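# Open the tool case lid fully and leave it placed

## Task

Swing the tool case's lid open as far as it goes, so it stays up with nothing holding it. If the shelf blocks the lid, you may first slide the case out from beneath it. At the end the case must still stand on its board. Its front must run parallel to the board's front edge and its back must face the shelf. The opened lid must not touch the shelf, and all four feet must rest on the board.

## Robot and tools

Robot: two arms, left_arm and right_arm, each ending in a five-fingered hand. right_arm has a right hand and left_arm its mirror-image left hand. Base positions in the scene frame: left_arm (+0.014, +0.366, 0) m and right_arm (-0.021, -0.297, 0) m, both turned only slightly about z. A camera stand sits behind the arms. A loose object may now and then be nudged by an outside push.

Frames: the scene frame has its origin at table height, midway between the nominal bases, with +z up and +x out over the table; left_arm is on the +y side. Fixed cameras and the table use the scene frame. Each arm reports its hand pose in its own base frame. Motion offsets are taken along the axes of that arm's current Hand target.

Hand point: a point 0.05 m in front of the palm and 0.15 m from the wrist face. Its +z runs along the straightened fingers, +y points out of the palm, and +x runs across the palm. On the right hand +x points away from the thumb; on the left hand it points toward the thumb. Fingertips reach 0.06 to 0.07 m past the point. A bracket on the little-finger side of the wrist can strike things.

execute_actions(actions, cameras): actions is a list of actions. Each action is a table of up to 15 rows, and each row lasts one 1/30 s step. A short table repeats its last row until 15 steps are done. Every row has 28 numbers in [-1, 1], covering both arms in this order: left dx, dy, dz, rx, ry, rz, then the left hand's 8 numbers, then right dx, dy, dz, rx, ry, rz, then the right hand's 8 numbers.

The six pose numbers are an offset, not a pose. They are measured from that arm's Hand target as it stood when the action began, in that target's axes. 1.0 equals 0.6 m or 180 degrees, and rx, ry, rz together form one rotation vector. Every row counts from the same starting target, not from the row before it. Repeating an offset therefore moves the arm further. Sending six zeros asks the arm again for its current Hand target.

The 8 hand numbers are absolute targets, in this order: little, ring, middle, index, thumb_bend, thumb_turn, force_limit, speed. For the fingers and thumb_bend, +1 means straight and -1 fully curled. For thumb_turn, +1 puts the thumb beside the palm and -1 places it opposite the fingers. force_limit runs from about 0 N at -1 to 10 N at +1, or 15 N for the two thumb motors. speed grows from near zero at -1 to full at +0.48 and stays full above that. To keep a hand unchanged, repeat the 8 numbers you last sent it. If you have not sent any yet, send its hand_measured, hand_force_limit and hand_speed. For a gentle grip, close at speed -0.94 or lower. With the thumb opposed, the hand can grasp things about 0.035 to 0.065 m thick, or a handle down to about 0.025 m.

move(target, speed, blend, blocking, cameras): target is one 28-number row laid out as above, or a list of up to 15 rows. Every row's pose is an offset from the Hand targets at the start of the move, not from the previous row. speed is the top path speed in m/s, from 0.002 to 4.3, default 0.25. Give one number, or one per target. blend is in metres; it rounds the corners of a list, and 0 means stopping at each target. With blocking=false the move runs on while you write. The paths do not avoid obstacles or the other arm. Route around an arm's own base rather than close past it.

wait(seconds 0 to 10) lets time pass while each arm holds its command. stop brakes a running move. zoom_image(camera, region=[x0,y0,x1,y1]) gives a closer look at part of the newest image from cam_high, cam_low, cam_left_wrist or cam_right_wrist. The region may be at most 504 pixels wide and 504 high. show_instructions shows the reference pages. finished_scene(scene) ends the scene, and this cannot be undone.

Results: end_effector_position (m) and end_effector_quat_wxyz are given in the base frame. Hand target is the pose last commanded, after the controller has limited orientation to within 40 degrees of the measured one. Arms often come to rest 1 to 3 cm short, usually low. This alone does not mean contact; send the missing distance as a further offset. hand_measured, hand_stopped_by (moving, target, force, stalled, fault) and hand_load_n list six values each, in the same motor order. A load near 0 means nothing is being gripped. Joint torques include the arm's own weight. The move: line says how the move ended (done, off_target, moving, held, fault), and limits=paced or limits=held report clipping or withheld steps. The camera list is: [] for none, ["all"] for all, or names.

Avoid: dropping the case or letting it go while it moves, slamming the lid, and hitting or pushing hard against the shelf or table. Do not let anything leave the table. Avoid overloading fingers and any contact between the two hands. Fast moves strike harder. A blocked arm keeps pressing, so command it back past its hand point. Stretched or straining arms heat their motors. A MOTOR HOT line warns of this, and at 100 °C the arm goes limp for 30 to 60 s.

Each tool is called after "Request:" as name([rows], argument=value, ...), one row to a line, values as JSON.

Reference images:

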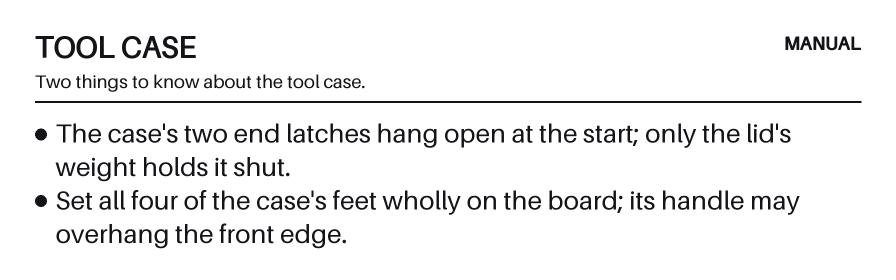

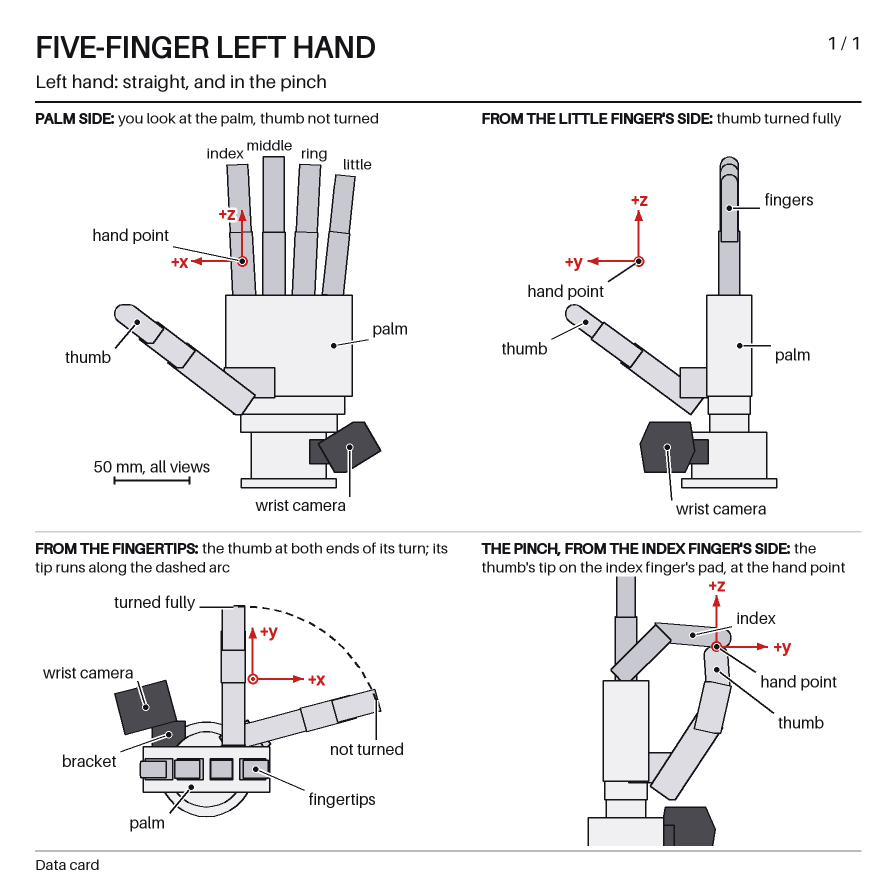

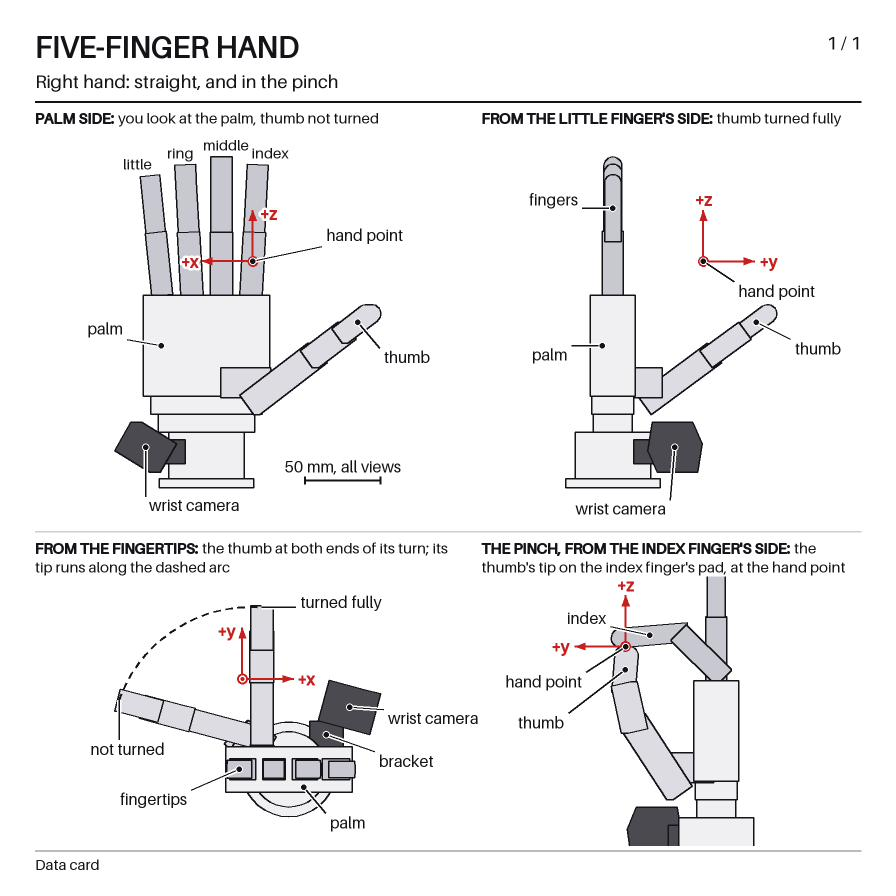

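## Session

Request:
execute_actions(actions=[])

Scene clock: 0.00 s.
left_arm: end_effector_position=(+0.2128, +0.0515, +0.1378) hand_measured=(+1.000, +1.000, +1.000, +1.000, +1.000, +1.000) hand_load_n=(+0.0, +0.0, +0.0, +0.0, +0.0, +0.0) hand_stopped_by=(target, target, target, target, target, target) hand_force_limit=0.00 hand_speed=-0.80 end_effector_quat_wxyz=(+0.274, +0.899, -0.315, -0.137) | right_arm: end_effector_position=(+0.4963, -0.1303, +0.1265) hand_measured=(+1.000, +1.000, +1.000, +1.000, +1.000, +1.000) hand_load_n=(+0.0, +0.0, +0.0, +0.0, +0.0, +0.0) hand_stopped_by=(target, target, target, target, target, target) hand_force_limit=0.00 hand_speed=-0.80 end_effector_quat_wxyz=(-0.095, -0.318, +0.708, -0.623)
Joint positions: left_arm=[0.564 1.507 0.989 -1.664 0.12 -0.295] | right_arm=[0.092 1.59 0.979 -0.256 1.299 0.275]
Joint velocities: within noise
Joint torques (N m): no reading
Motor temperatures (°C): left_arm=[24 25 25 24 25 24] | right_arm=[29 24 24 23 24 29]
Heat: left arm: hottest shoulder 25 °C; right arm: hottest waist 29 °C.
Hand target: left_arm +0.2181, +0.0548, +0.1416; +0.267, +0.901, -0.316, -0.131 | right_arm +0.5048, -0.1295, +0.1352; -0.086, -0.310, +0.710, -0.626

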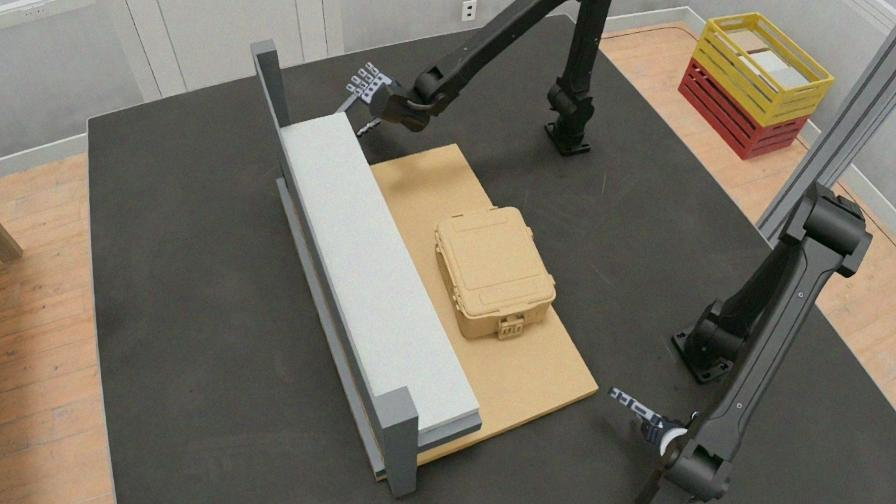

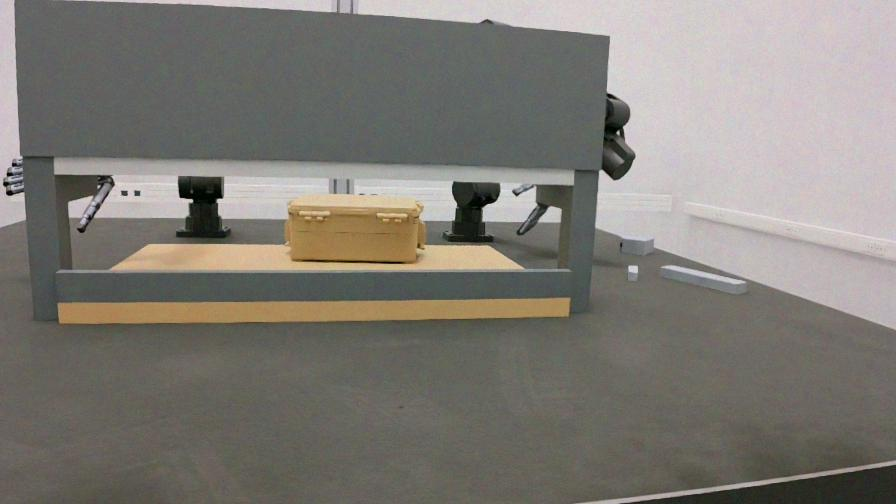

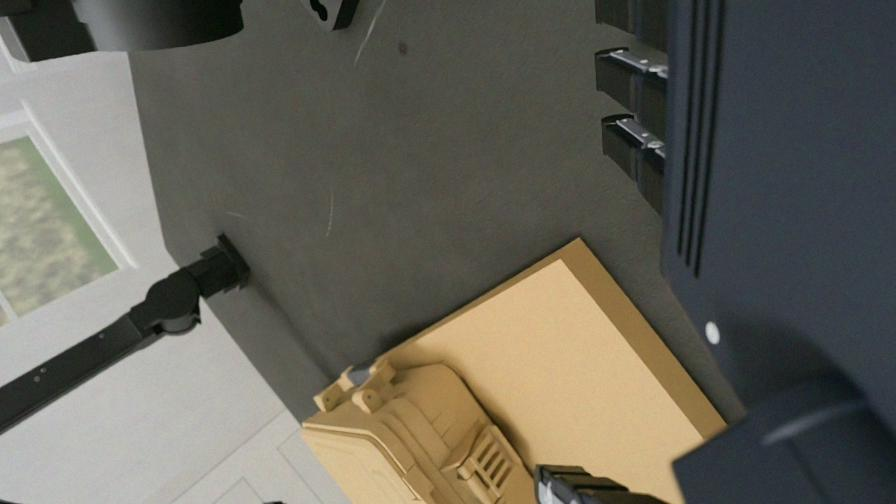

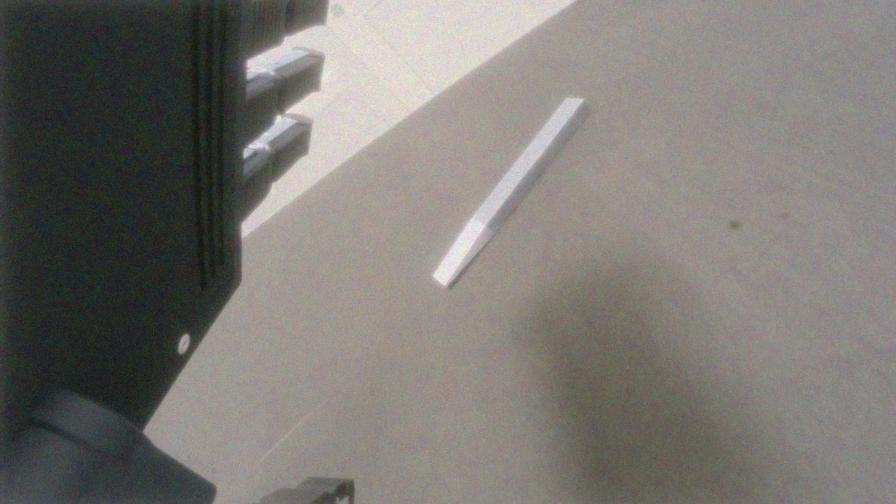

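Request:
zoom_image(camera="cam_high", region=[400, 180, 600, 360])

Request:
zoom_image(camera="cam_left_wrist", region=[250, 230, 754, 504])

Request:
zoom_image(camera="cam_low", region=[200, 150, 500, 330])

Scaled by 2.520 from the camera's 896x504 image, which has a finer 1280x720 frame.

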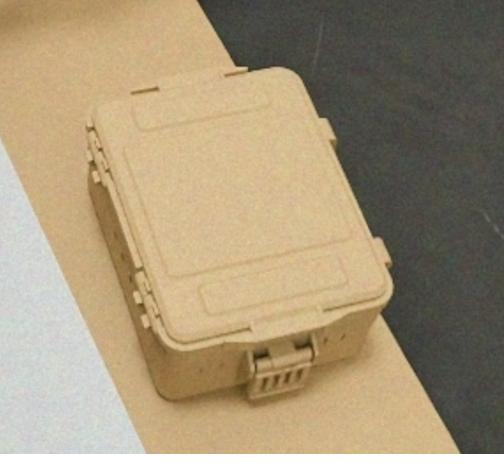

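Scaled by 1.000.

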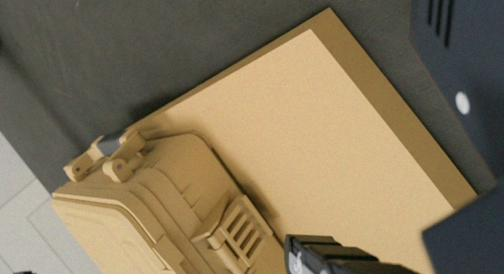

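Scaled by 1.680 from the camera's 896x504 image, which has a finer 1280x720 frame.

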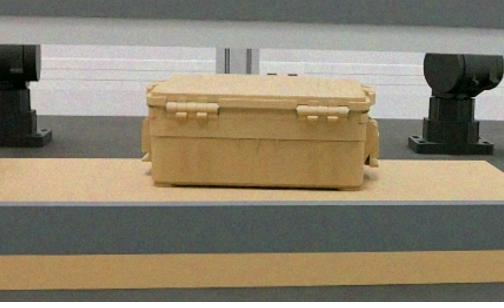

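Request:
zoom_image(camera="cam_high", region=[230, 20, 500, 290])

Request:
zoom_image(camera="cam_high", region=[330, 300, 534, 504])

Request:
zoom_image(camera="cam_low", region=[0, 100, 300, 340])

Request:
zoom_image(camera="cam_low", region=[400, 100, 700, 340])

Scaled by 1.867 from the camera's 896x504 image, which has a finer 1280x720 frame.

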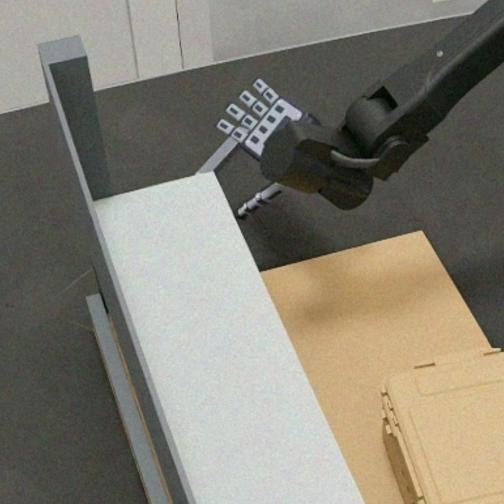

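Scaled by 2.471 from the camera's 896x504 image, which has a finer 1280x720 frame.

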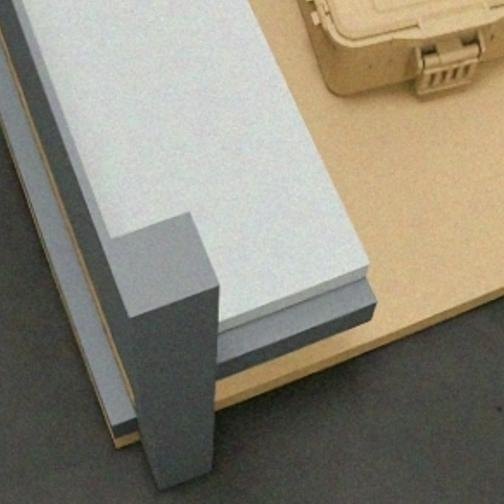

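Scaled by 1.680 from the camera's 896x504 image, which has a finer 1280x720 frame.

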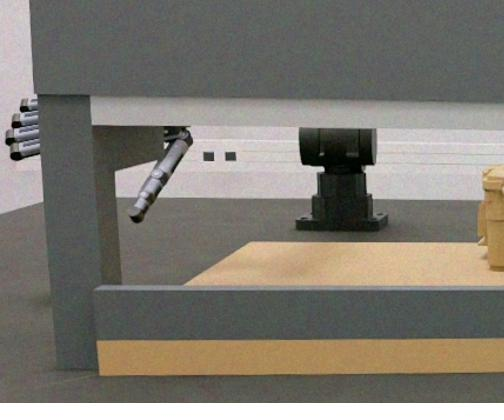

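Scaled by 1.680 from the camera's 896x504 image, which has a finer 1280x720 frame.

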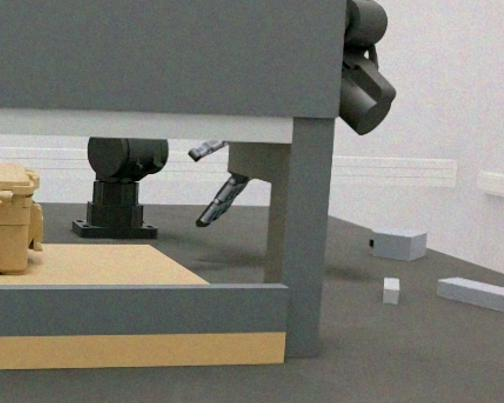

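Request:
move(target=[0.142, 0.258, 0.0655, 0.0317, 0.156, -0.051, 1,1,1,1,1,1,0,-0.8, 0,0,0,0,0,0, 1,1,1,1,1,1,0,-0.8], cameras=["cam_high","cam_left_wrist"])

Scene clock: 18.27 s.
left_arm: end_effector_position=(+0.1914, -0.1152, +0.1933) hand_measured=(+1.000, +1.000, +1.000, +1.000, +1.000, +1.000) hand_load_n=(+0.0, +0.0, +0.0, +0.0, +0.0, +0.5) hand_stopped_by=(target, target, target, target, target, target) hand_force_limit=0.00 hand_speed=-0.80 end_effector_quat_wxyz=(+0.281, +0.939, -0.178, +0.087) | right_arm: end_effector_position=(+0.4963, -0.1303, +0.1265) hand_measured=(+1.000, +1.000, +1.000, +1.000, +1.000, +1.000) hand_load_n=(+0.0, +0.0, +0.0, +0.0, +0.0, +0.0) hand_stopped_by=(target, target, target, target, target, target) hand_force_limit=0.00 hand_speed=-0.80 end_effector_quat_wxyz=(-0.095, -0.318, +0.708, -0.623)
Joint positions: left_arm=[0.277 0.817 0.649 -1.514 0.587 -0.887] | right_arm=[0.092 1.59 0.979 -0.256 1.299 0.275]
Joint torques (N m): left_arm=[-0.21 -2.26 6.78 -0.31 0.3 -0.04] | right_arm=[2.08 -13.33 9.28 1.77 0.71 -0.01]
Heat: left arm: hottest shoulder 26 °C; right arm: hottest waist 29 °C.
Hand target: left_arm +0.1901, -0.1171, +0.1906; +0.279, +0.940, -0.176, +0.086 | right_arm +0.5048, -0.1295, +0.1352; -0.086, -0.310, +0.710, -0.626
Off the commanded pose: left_arm 0.004 m, 0 deg | right_arm 0.012 m, 1 deg.
move: off_target (right_arm)
camera_calibration:
cam_left_wrist: T_world_to_cam=[[0.580664, 0.666397, -0.467702, 0.0597352], [0.658443, -0.0465196, 0.751191, -0.284237], [0.478834, -0.744145, -0.465797, 0.0263816], [0, 0, 0, 1]] pos_world=[0.139835, -0.0333981, 0.253743]
Images, in order (width x height): cam_high 896x504, cam_left_wrist 896x504.

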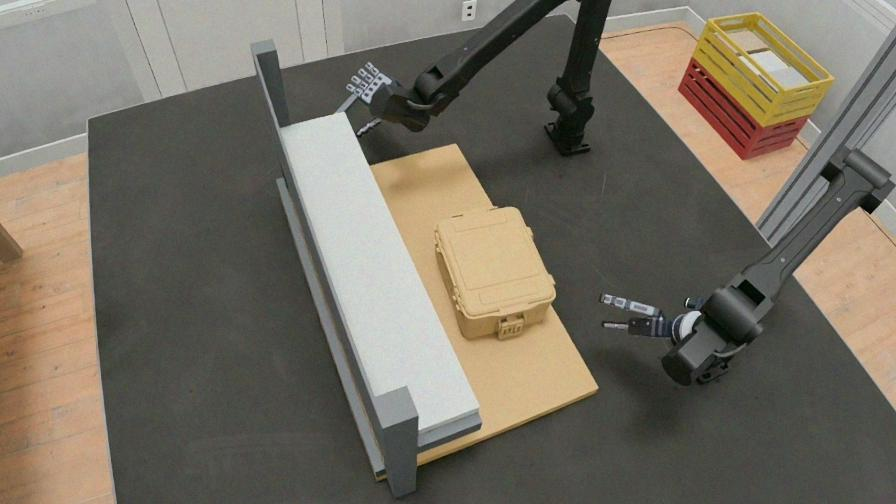

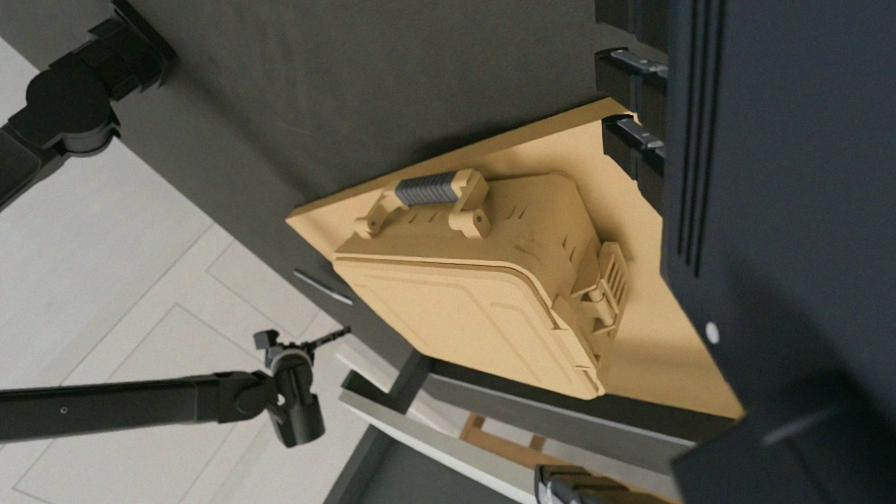

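Request:
zoom_image(camera="cam_left_wrist", region=[280, 130, 660, 420])

Scaled by 1.326 from the camera's 896x504 image, which has a finer 1280x720 frame.

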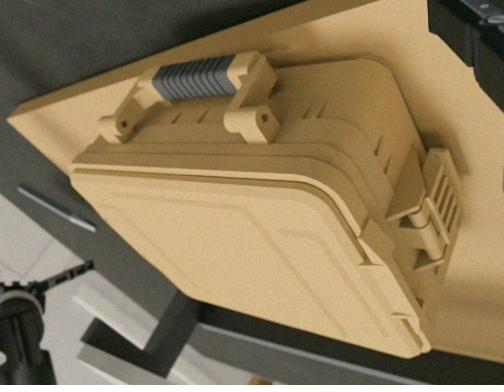

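Request:
zoom_image(camera="cam_left_wrist", region=[500, 180, 660, 410])

Request:
zoom_image(camera="cam_left_wrist", region=[320, 150, 560, 300])

Scaled by 2.191 from the camera's 896x504 image, which has a finer 1280x720 frame.

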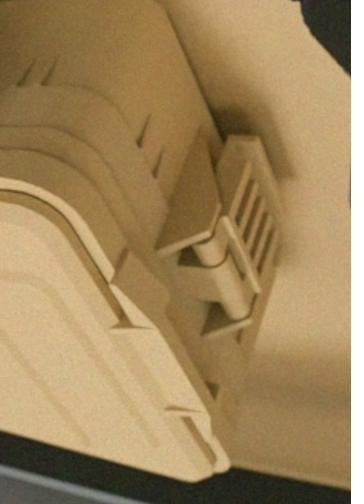

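Scaled by 2.100 from the camera's 896x504 image, which has a finer 1280x720 frame.

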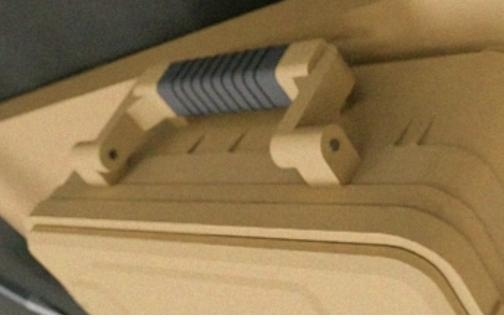

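Request:
move(target=[0.251, -0.013, 0.053, 0.1813, -0.0559, -0.1144, 1,1,1,1,1,1,0,-0.8, 0,0,0,0,0,0, 1,1,1,1,1,1,0,-0.8], cameras=["cam_high","cam_left_wrist"])

Scene clock: 39.37 s.
left_arm: end_effector_position=(+0.3178, -0.1635, +0.1787) hand_measured=(+1.000, +1.000, +1.000, +1.000, +1.000, +1.000) hand_load_n=(+0.0, +0.0, +0.0, +0.0, -0.5, +0.0) hand_stopped_by=(target, target, target, target, target, target) hand_force_limit=0.00 hand_speed=-0.80 end_effector_quat_wxyz=(-0.005, +1.000, -0.003, -0.020) | right_arm: end_effector_position=(+0.4963, -0.1303, +0.1265) hand_measured=(+1.000, +1.000, +1.000, +1.000, +1.000, +1.000) hand_load_n=(+0.0, +0.0, +0.0, +0.0, +0.0, +0.0) hand_stopped_by=(target, target, target, target, target, target) hand_force_limit=0.00 hand_speed=-0.80 end_effector_quat_wxyz=(-0.095, -0.318, +0.708, -0.623)
Joint positions: left_arm=[-0.34 1.176 1.024 -1.459 0.004 -1.904] | right_arm=[0.092 1.59 0.979 -0.256 1.299 0.275]
Joint torques (N m): left_arm=[-0.15 -5.89 12.62 -0.75 -0.17 -0.03] | right_arm=[2.61 -13.63 9.31 1.8 0.68 -0.02]
Motor temperatures (°C): left_arm=[24 25 27 24 25 24] | right_arm=[29 26 29 23 25 28]
Heat: left arm: hottest elbow 27 °C; right arm: hottest waist 29 °C.
Hand target: left_arm +0.3341, -0.1714, +0.1995; +0.000, +1.000, +0.000, +0.000 | right_arm +0.5048, -0.1295, +0.1352; -0.086, -0.310, +0.710, -0.626
Off the commanded pose: left_arm 0.028 m, 2 deg | right_arm 0.012 m, 1 deg.
move: off_target (left_arm, right_arm)
camera_calibration:
cam_left_wrist: T_world_to_cam=[[0.227419, 0.972449, -0.0512195, 0.0994896], [0.837541, -0.168494, 0.519745, -0.394204], [0.496796, -0.161099, -0.852784, 0.0818432], [0, 0, 0, 1]] pos_world=[0.266877, -0.149985, 0.279776]
Images, in order (width x height): cam_high 896x504, cam_left_wrist 896x504.

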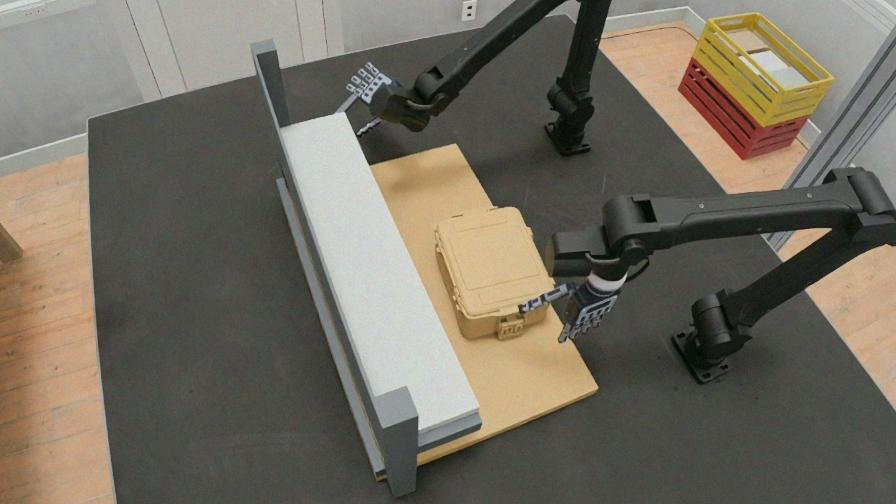

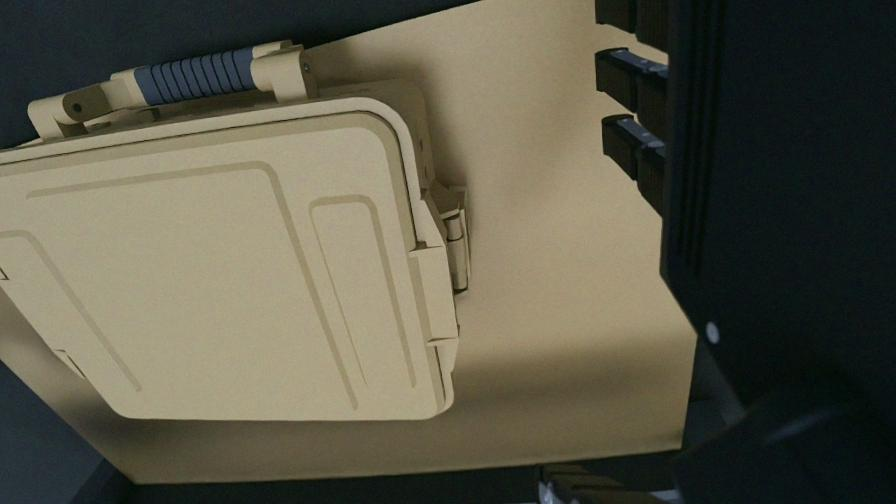

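Request:
move([
  [0,0,0.075,0,0,0, 1,1,1,1,1,1,0,-0.8, 0,0,0,0,0,0, 1,1,1,1,1,1,0,-0.8],
  [0,0.11,0.075,0,0,0, 1,1,1,1,1,1,0,-0.8, 0,0,0,0,0,0, 1,1,1,1,1,1,0,-0.8],
], speed=0.15, cameras=["cam_high","cam_left_wrist"])

Scene clock: 45.80 s.
left_arm: end_effector_position=(+0.3138, -0.2238, +0.1342) hand_measured=(+1.000, +1.000, +1.000, +1.000, +1.000, +1.000) hand_load_n=(+0.0, +0.0, +0.0, +0.0, +0.0, -0.5) hand_stopped_by=(target, target, target, target, target, target) hand_force_limit=0.00 hand_speed=-0.80 end_effector_quat_wxyz=(-0.010, +1.000, -0.010, -0.027) | right_arm: end_effector_position=(+0.4963, -0.1303, +0.1265) hand_measured=(+1.000, +1.000, +1.000, +1.000, +1.000, +1.000) hand_load_n=(+0.0, +0.0, +0.0, -0.5, +0.0, +0.0) hand_stopped_by=(target, target, target, target, target, target) hand_force_limit=0.00 hand_speed=-0.80 end_effector_quat_wxyz=(-0.095, -0.318, +0.708, -0.623)
Joint positions: left_arm=[-0.515 1.275 0.989 -1.341 0.007 -2.066] | right_arm=[0.092 1.59 0.979 -0.256 1.299 0.275]
Joint torques (N m): left_arm=[0.03 -7.36 12.15 -0.21 -0.1 -0.03] | right_arm=[2.2 -13.57 9.29 1.68 0.67 -0.02]
Heat: left arm: hottest elbow 29 °C; right arm: hottest elbow 30 °C.
Hand target: left_arm +0.3341, -0.2374, +0.1546; +0.000, +1.000, +0.000, +0.000 | right_arm +0.5048, -0.1295, +0.1352; -0.086, -0.310, +0.710, -0.626
Off the commanded pose: left_arm 0.032 m, 3 deg | right_arm 0.012 m, 1 deg.
joint sent to its limit (left arm) — joint 6 (wrist roll), lower limit. The joint targets still meet the commanded pose.
move: off_target (left_arm, right_arm)
camera_calibration:
cam_left_wrist: T_world_to_cam=[[0.239387, 0.969939, -0.0437235, 0.151461], [0.842209, -0.185034, 0.506405, -0.381298], [0.483091, -0.158051, -0.861187, 0.0422209], [0, 0, 0, 1]] pos_world=[0.264478, -0.210789, 0.236073]
Images, in order (width x height): cam_high 896x504, cam_left_wrist 896x504.

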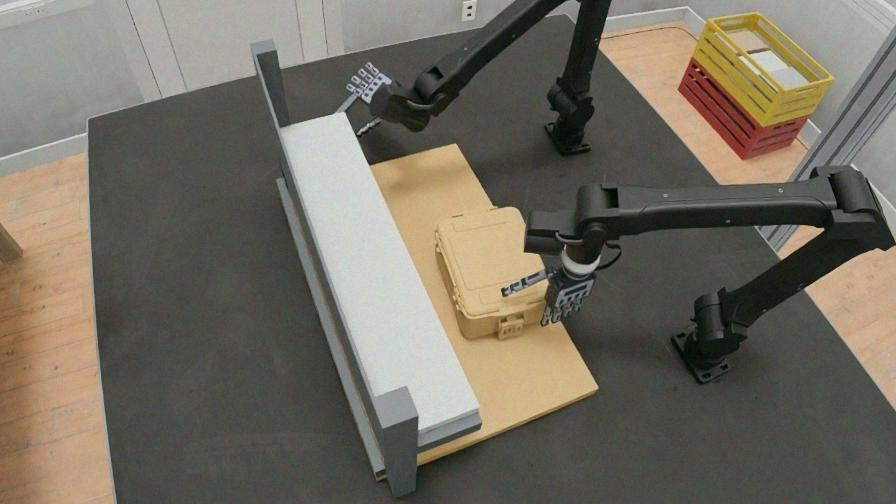

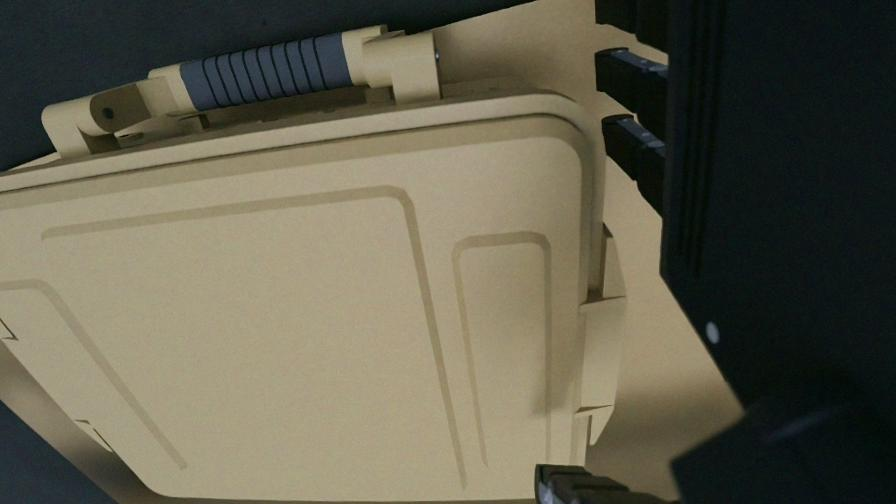

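Request:
move(target=[0.02,0.06,0,0,0,0, 1,1,1,1,1,1,0,-0.8, 0,0,0,0,0,0, 1,1,1,1,1,1,0,-0.8], speed=0.05, cameras=["cam_high","cam_left_wrist"])

Scene clock: 48.93 s.
left_arm: end_effector_position=(+0.3268, -0.2479, +0.1324) hand_measured=(+1.000, +1.000, +1.000, +1.000, +1.000, +1.000) hand_load_n=(+0.0, +0.0, +0.0, +0.0, +0.0, +0.0) hand_stopped_by=(target, target, target, target, target, target) hand_force_limit=0.00 hand_speed=-0.80 end_effector_quat_wxyz=(-0.009, +0.999, -0.020, -0.033) | right_arm: end_effector_position=(+0.4963, -0.1303, +0.1265) hand_measured=(+1.000, +1.000, +1.000, +1.000, +1.000, +1.000) hand_load_n=(+0.0, +0.0, +0.0, +0.0, +0.0, +0.0) hand_stopped_by=(target, target, target, target, target, target) hand_force_limit=0.00 hand_speed=-0.80 end_effector_quat_wxyz=(-0.095, -0.318, +0.708, -0.623)
Joint positions: left_arm=[-0.548 1.348 1.051 -1.339 0.017 -2.078] | right_arm=[0.092 1.59 0.979 -0.256 1.299 0.275]
Joint torques (N m): left_arm=[-0.97 -7.82 12.96 -0.01 0.41 0.1] | right_arm=[2.37 -13.45 9.18 1.77 0.68 0]
Heat: left arm: hottest elbow 29 °C; right arm: hottest elbow 30 °C.
Hand target: left_arm +0.3461, -0.2733, +0.1547; +0.000, +1.000, +0.000, +0.000 | right_arm +0.5048, -0.1295, +0.1352; -0.086, -0.310, +0.710, -0.626
Off the commanded pose: left_arm 0.039 m, 5 deg | right_arm 0.012 m, 1 deg.
joint sent to its limit (left arm) — joint 6 (wrist roll), lower limit. The joint targets are off in orientation, not in position.
move: off_target (left_arm, right_arm)
camera_calibration:
cam_left_wrist: T_world_to_cam=[[0.258277, 0.96482, -0.0491405, 0.16498], [0.844497, -0.20078, 0.4965, -0.399045], [0.469167, -0.169734, -0.866645, 0.0330481], [0, 0, 0, 1]] pos_world=[0.278877, -0.233687, 0.234874]
Images, in order (width x height): cam_high 896x504, cam_left_wrist 896x504.

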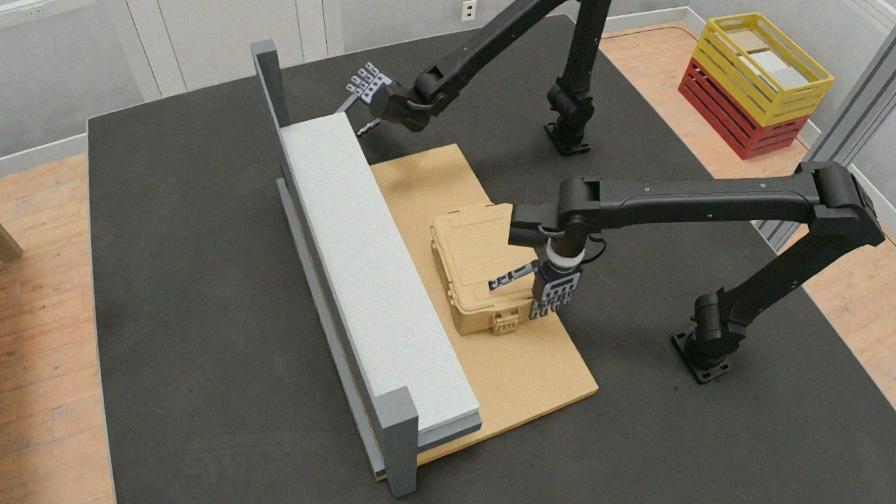

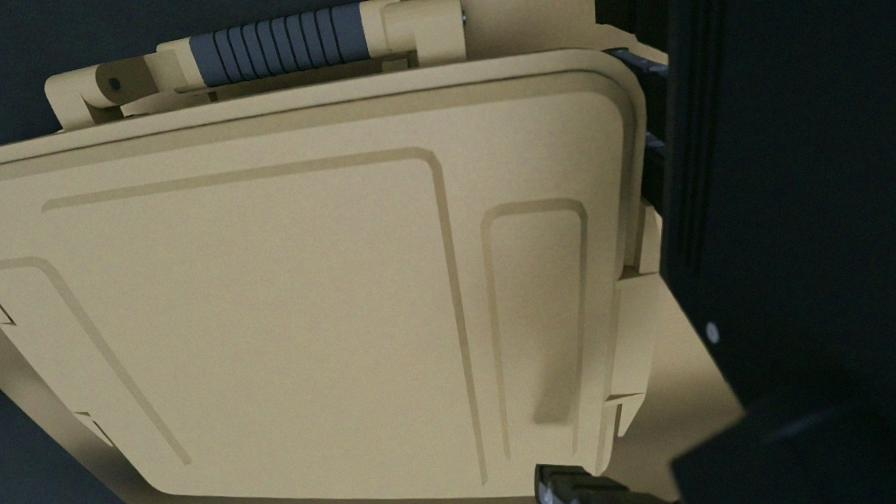

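Request:
zoom_image(camera="cam_high", region=[400, 180, 600, 360])

Scaled by 2.520 from the camera's 896x504 image, which has a finer 1280x720 frame.

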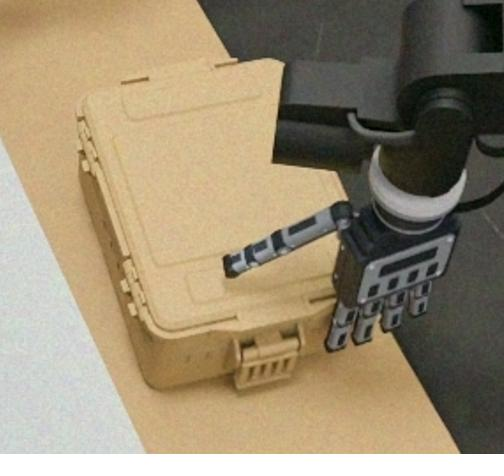

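Request:
move(target=[-0.025,0.042,0,0,0,0, 1,1,1,1,1,1,0,-0.8, 0,0,0,0,0,0, 1,1,1,1,1,1,0,-0.8], speed=0.05, cameras=["cam_high"])

Request:
zoom_image(camera="cam_high", region=[400, 180, 600, 360])

Scene clock: 52.13 s.
left_arm: end_effector_position=(+0.3147, -0.2710, +0.1334) hand_measured=(+1.000, +1.000, +1.000, +1.000, +1.000, +1.000) hand_load_n=(+0.0, +0.0, +0.0, +0.5, -0.5, +0.0) hand_stopped_by=(target, target, target, target, target, target) hand_force_limit=0.00 hand_speed=-0.80 end_effector_quat_wxyz=(+0.000, +0.998, -0.045, -0.039) | right_arm: end_effector_position=(+0.4963, -0.1303, +0.1265) hand_measured=(+1.000, +1.000, +1.000, +1.000, +1.000, +1.000) hand_load_n=(-0.5, +0.0, +0.0, +0.0, +0.0, +0.0) hand_stopped_by=(target, target, target, target, target, target) hand_force_limit=0.00 hand_speed=-0.80 end_effector_quat_wxyz=(-0.095, -0.318, +0.708, -0.623)
Joint positions: left_arm=[-0.601 1.36 1.063 -1.339 0.04 -2.08] | right_arm=[0.092 1.59 0.979 -0.256 1.299 0.275]
Joint torques (N m): left_arm=[-1.14 -7.94 12.71 0.1 0.53 0.11] | right_arm=[2.43 -13.04 9.16 1.77 0.66 0.01]
Heat: left arm: hottest elbow 30 °C; right arm: hottest elbow 30 °C.
Hand target: left_arm +0.3311, -0.2985, +0.1546; +0.000, +1.000, +0.000, +0.000 | right_arm +0.5048, -0.1295, +0.1352; -0.086, -0.310, +0.710, -0.626
Off the commanded pose: left_arm 0.038 m, 7 deg | right_arm 0.012 m, 1 deg.
joint sent to its limit (left arm) — joint 6 (wrist roll), lower limit. The joint targets are off in orientation, not in position.
move: off_target (left_arm, right_arm)
Images, in order (width x height): cam_high 896x504.

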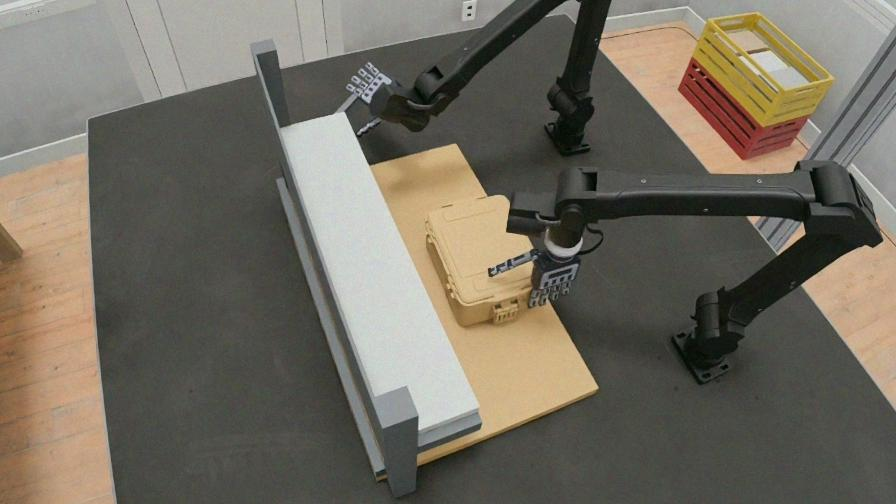

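Scaled by 2.520 from the camera's 896x504 image, which has a finer 1280x720 frame.

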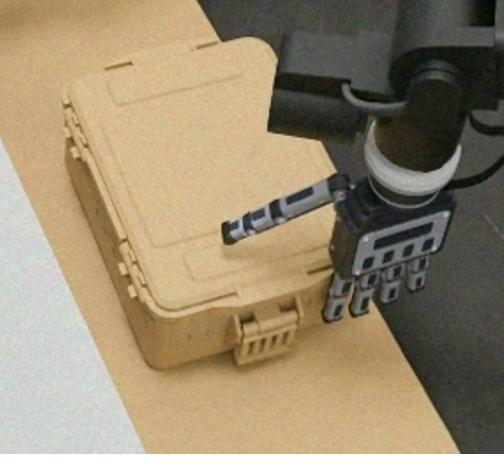

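Request:
move(target=[-0.01,0.03,0,0,0,0, 1,1,1,1,1,1,0,-0.8, 0,0,0,0,0,0, 1,1,1,1,1,1,0,-0.8], speed=0.05, cameras=["cam_high","cam_left_wrist"])

Request:
zoom_image(camera="cam_high", region=[400, 180, 600, 360])

Scene clock: 54.93 s.
left_arm: end_effector_position=(+0.3095, -0.2880, +0.1342) hand_measured=(+1.000, +1.000, +1.000, +1.000, +1.000, +1.000) hand_load_n=(+0.0, -0.5, +0.0, +0.0, +0.0, +0.0) hand_stopped_by=(target, target, target, target, target, target) hand_force_limit=0.00 hand_speed=-0.80 end_effector_quat_wxyz=(+0.006, +0.997, -0.061, -0.043) | right_arm: end_effector_position=(+0.4963, -0.1303, +0.1265) hand_measured=(+1.000, +1.000, +1.000, +1.000, +1.000, +1.000) hand_load_n=(+0.0, +0.0, +0.0, +0.0, +0.0, +0.0) hand_stopped_by=(target, target, target, target, target, target) hand_force_limit=0.00 hand_speed=-0.80 end_effector_quat_wxyz=(-0.095, -0.318, +0.708, -0.623)
Joint positions: left_arm=[-0.634 1.379 1.081 -1.339 0.056 -2.08] | right_arm=[0.092 1.59 0.979 -0.256 1.299 0.275]
Joint torques (N m): left_arm=[-1.2 -8.06 12.74 0.13 0.53 0.12] | right_arm=[2.49 -13.04 9.32 1.69 0.69 -0.01]
Heat: left arm: hottest elbow 30 °C; right arm: hottest elbow 31 °C.
Hand target: left_arm +0.3251, -0.3165, +0.1547; +0.000, +1.000, +0.000, +0.000 | right_arm +0.5048, -0.1295, +0.1352; -0.086, -0.310, +0.710, -0.626
Off the commanded pose: left_arm 0.038 m, 9 deg | right_arm 0.012 m, 1 deg.
joint sent to its limit (left arm) — joint 6 (wrist roll), lower limit. The joint targets are off in orientation, not in position.
move: off_target (left_arm, right_arm)
camera_calibration:
cam_left_wrist: T_world_to_cam=[[0.334534, 0.938419, -0.0863578, 0.181918], [0.836923, -0.253724, 0.484958, -0.404809], [0.433183, -0.23451, -0.870263, 0.0287943], [0, 0, 0, 1]] pos_world=[0.265462, -0.266673, 0.237084]
Images, in order (width x height): cam_high 896x504, cam_left_wrist 896x504.

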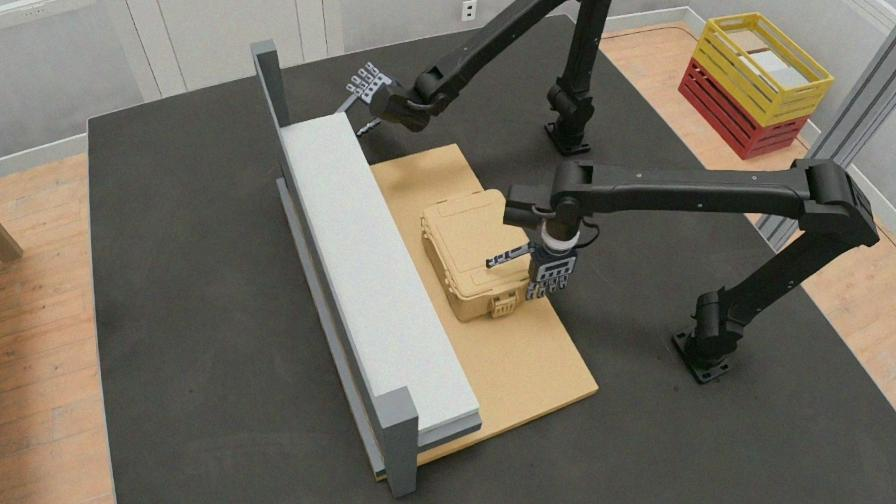

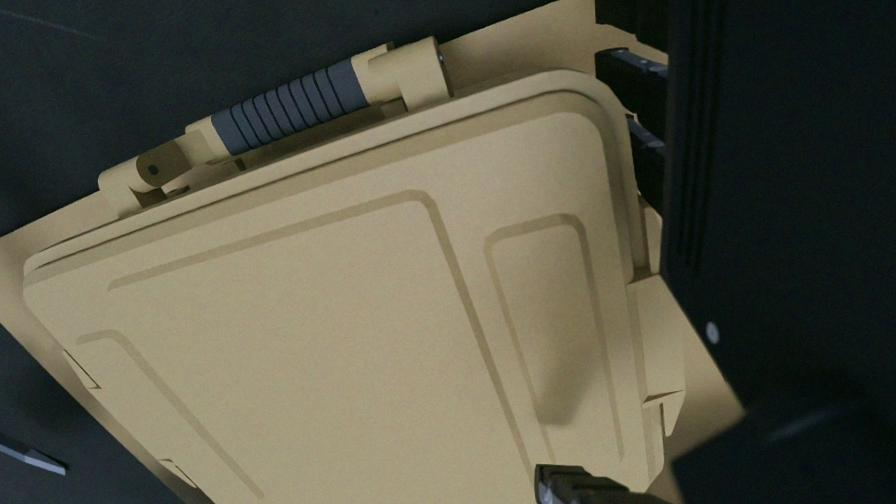

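Scaled by 2.520 from the camera's 896x504 image, which has a finer 1280x720 frame.

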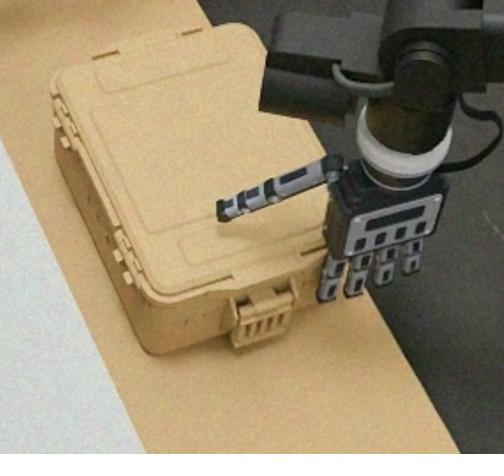

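Request:
move([
  [0,-0.083,0,0,0,0, 1,1,1,1,1,1,0,-0.8, 0,0,0,0,0,0, 1,1,1,1,1,1,0,-0.8],
  [-0.1,-0.1,-0.15,0,0,0, 1,1,1,1,1,1,0,-0.8, 0,0,0,0,0,0, 1,1,1,1,1,1,0,-0.8],
  [-0.2675,-0.06,0,0.2742,0.3916,0.5104, 1,1,1,1,1,1,0,-0.8, 0,0,0,0,0,0, 1,1,1,1,1,1,0,-0.8],
  [-0.2675,0.0225,0.06,0.2742,0.3916,0.5104, -1,-1,1,1,1,1,0,0, 0,0,0,0,0,0, 1,1,1,1,1,1,0,-0.8],
], speed=[0.15,0.25,0.4,0.2], blend=[0.02,0.03,0.02,0], cameras=["cam_high","cam_left_wrist"])

Scene clock: 73.93 s.
left_arm: end_effector_position=(+0.1621, -0.3331, +0.1231) hand_measured=(-1.000, -1.000, +1.000, +1.000, +1.000, +1.000) hand_load_n=(+0.0, +0.0, +0.0, +0.0, +0.0, +0.0) hand_stopped_by=(target, target, target, target, target, target) hand_force_limit=0.00 hand_speed=0.00 end_effector_quat_wxyz=(+0.344, -0.458, +0.648, -0.502) | right_arm: end_effector_position=(+0.4963, -0.1303, +0.1265) hand_measured=(+1.000, +1.000, +1.000, +1.000, +1.000, +1.000) hand_load_n=(+0.0, +0.0, +0.0, +0.0, +0.0, +0.0) hand_stopped_by=(target, target, target, target, target, target) hand_force_limit=0.00 hand_speed=-0.80 end_effector_quat_wxyz=(-0.095, -0.318, +0.708, -0.623)
Joint positions: left_arm=[-1.521 0.965 0.39 -0.023 -1.093 -0.559] | right_arm=[0.092 1.59 0.979 -0.256 1.299 0.275]
Joint torques (N m): left_arm=[1.14 -3.08 6.76 1.03 -0.46 0.29] | right_arm=[2.61 -13.45 9.29 1.8 0.7 -0.03]
Motor temperatures (°C): left_arm=[24 26 32 24 26 24] | right_arm=[29 27 32 23 25 28]
Heat: left arm: hottest elbow 32 °C; right arm: hottest elbow 32 °C.
Hand target: left_arm +0.1645, -0.3301, +0.1186; +0.349, -0.455, +0.650, -0.499 | right_arm +0.5048, -0.1295, +0.1352; -0.086, -0.310, +0.710, -0.626
Off the commanded pose: left_arm 0.006 m, 1 deg | right_arm 0.012 m, 1 deg.
move: off_target (right_arm)
camera_calibration:
cam_left_wrist: T_world_to_cam=[[0.211484, -0.300584, 0.930013, -0.245262], [-0.821736, -0.569863, 0.0026802, -0.0645837], [0.529174, -0.764791, -0.367518, -0.181608], [0, 0, 0, 1]] pos_world=[0.0949006, -0.249418, 0.161526]
Images, in order (width x height): cam_high 896x504, cam_left_wrist 896x504.

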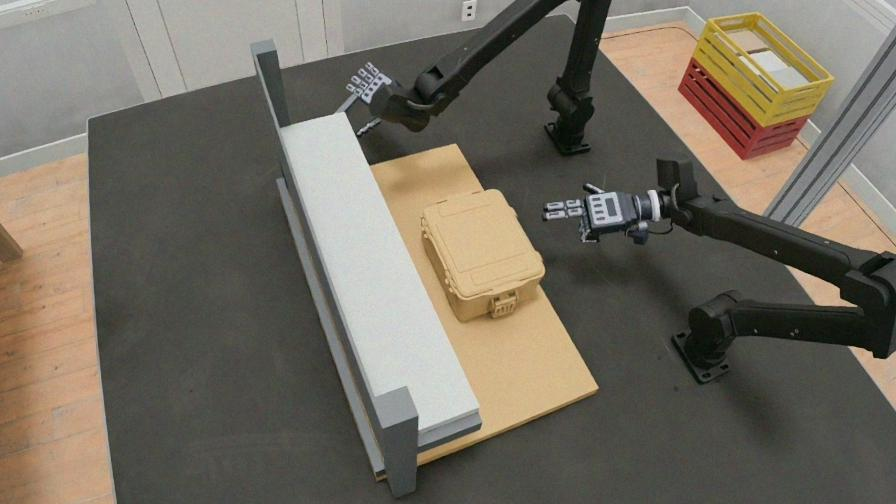

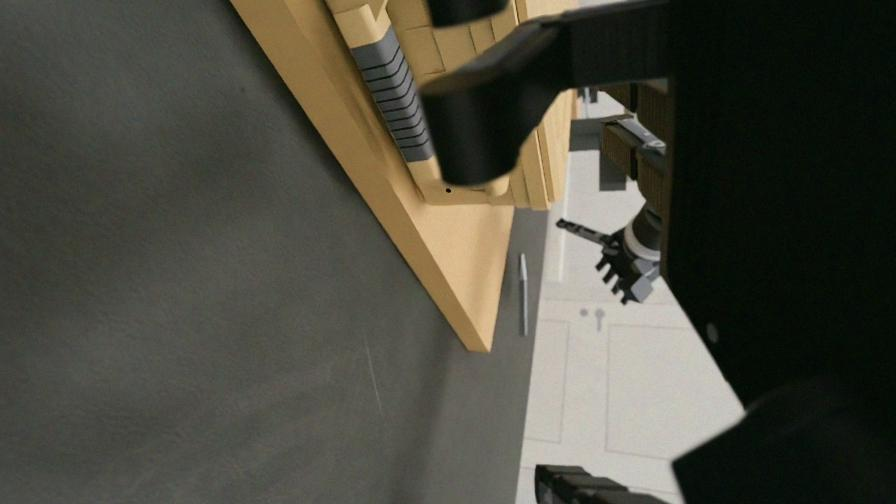

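Request:
zoom_image(camera="cam_left_wrist", region=[320, 0, 680, 230])

Request:
zoom_image(camera="cam_high", region=[400, 160, 600, 340])

Scaled by 1.400 from the camera's 896x504 image, which has a finer 1280x720 frame.

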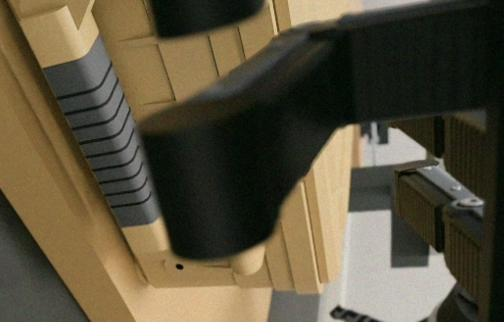

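Scaled by 2.520 from the camera's 896x504 image, which has a finer 1280x720 frame.

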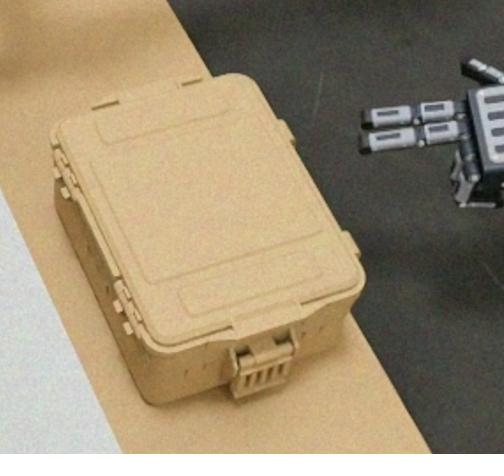

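Request:
zoom_image(camera="cam_left_wrist", region=[480, 110, 600, 230])

Request:
zoom_image(camera="cam_left_wrist", region=[380, 0, 560, 100])

Scaled by 4.200 from the camera's 896x504 image, which has a finer 1280x720 frame.

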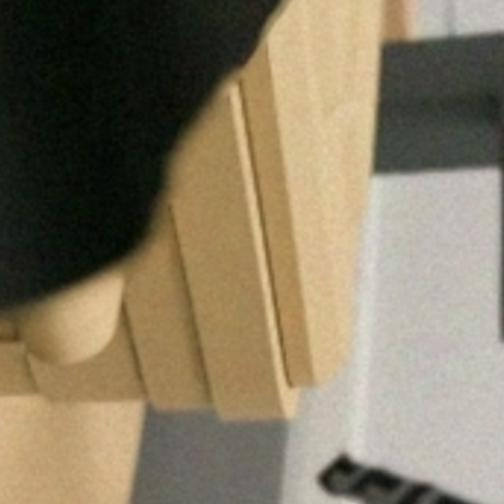

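Scaled by 2.800 from the camera's 896x504 image, which has a finer 1280x720 frame.

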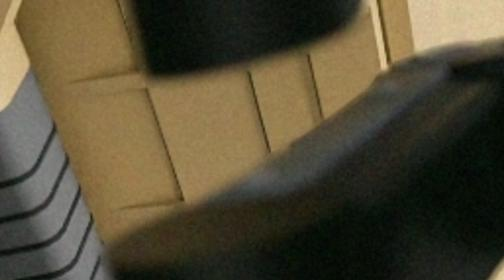

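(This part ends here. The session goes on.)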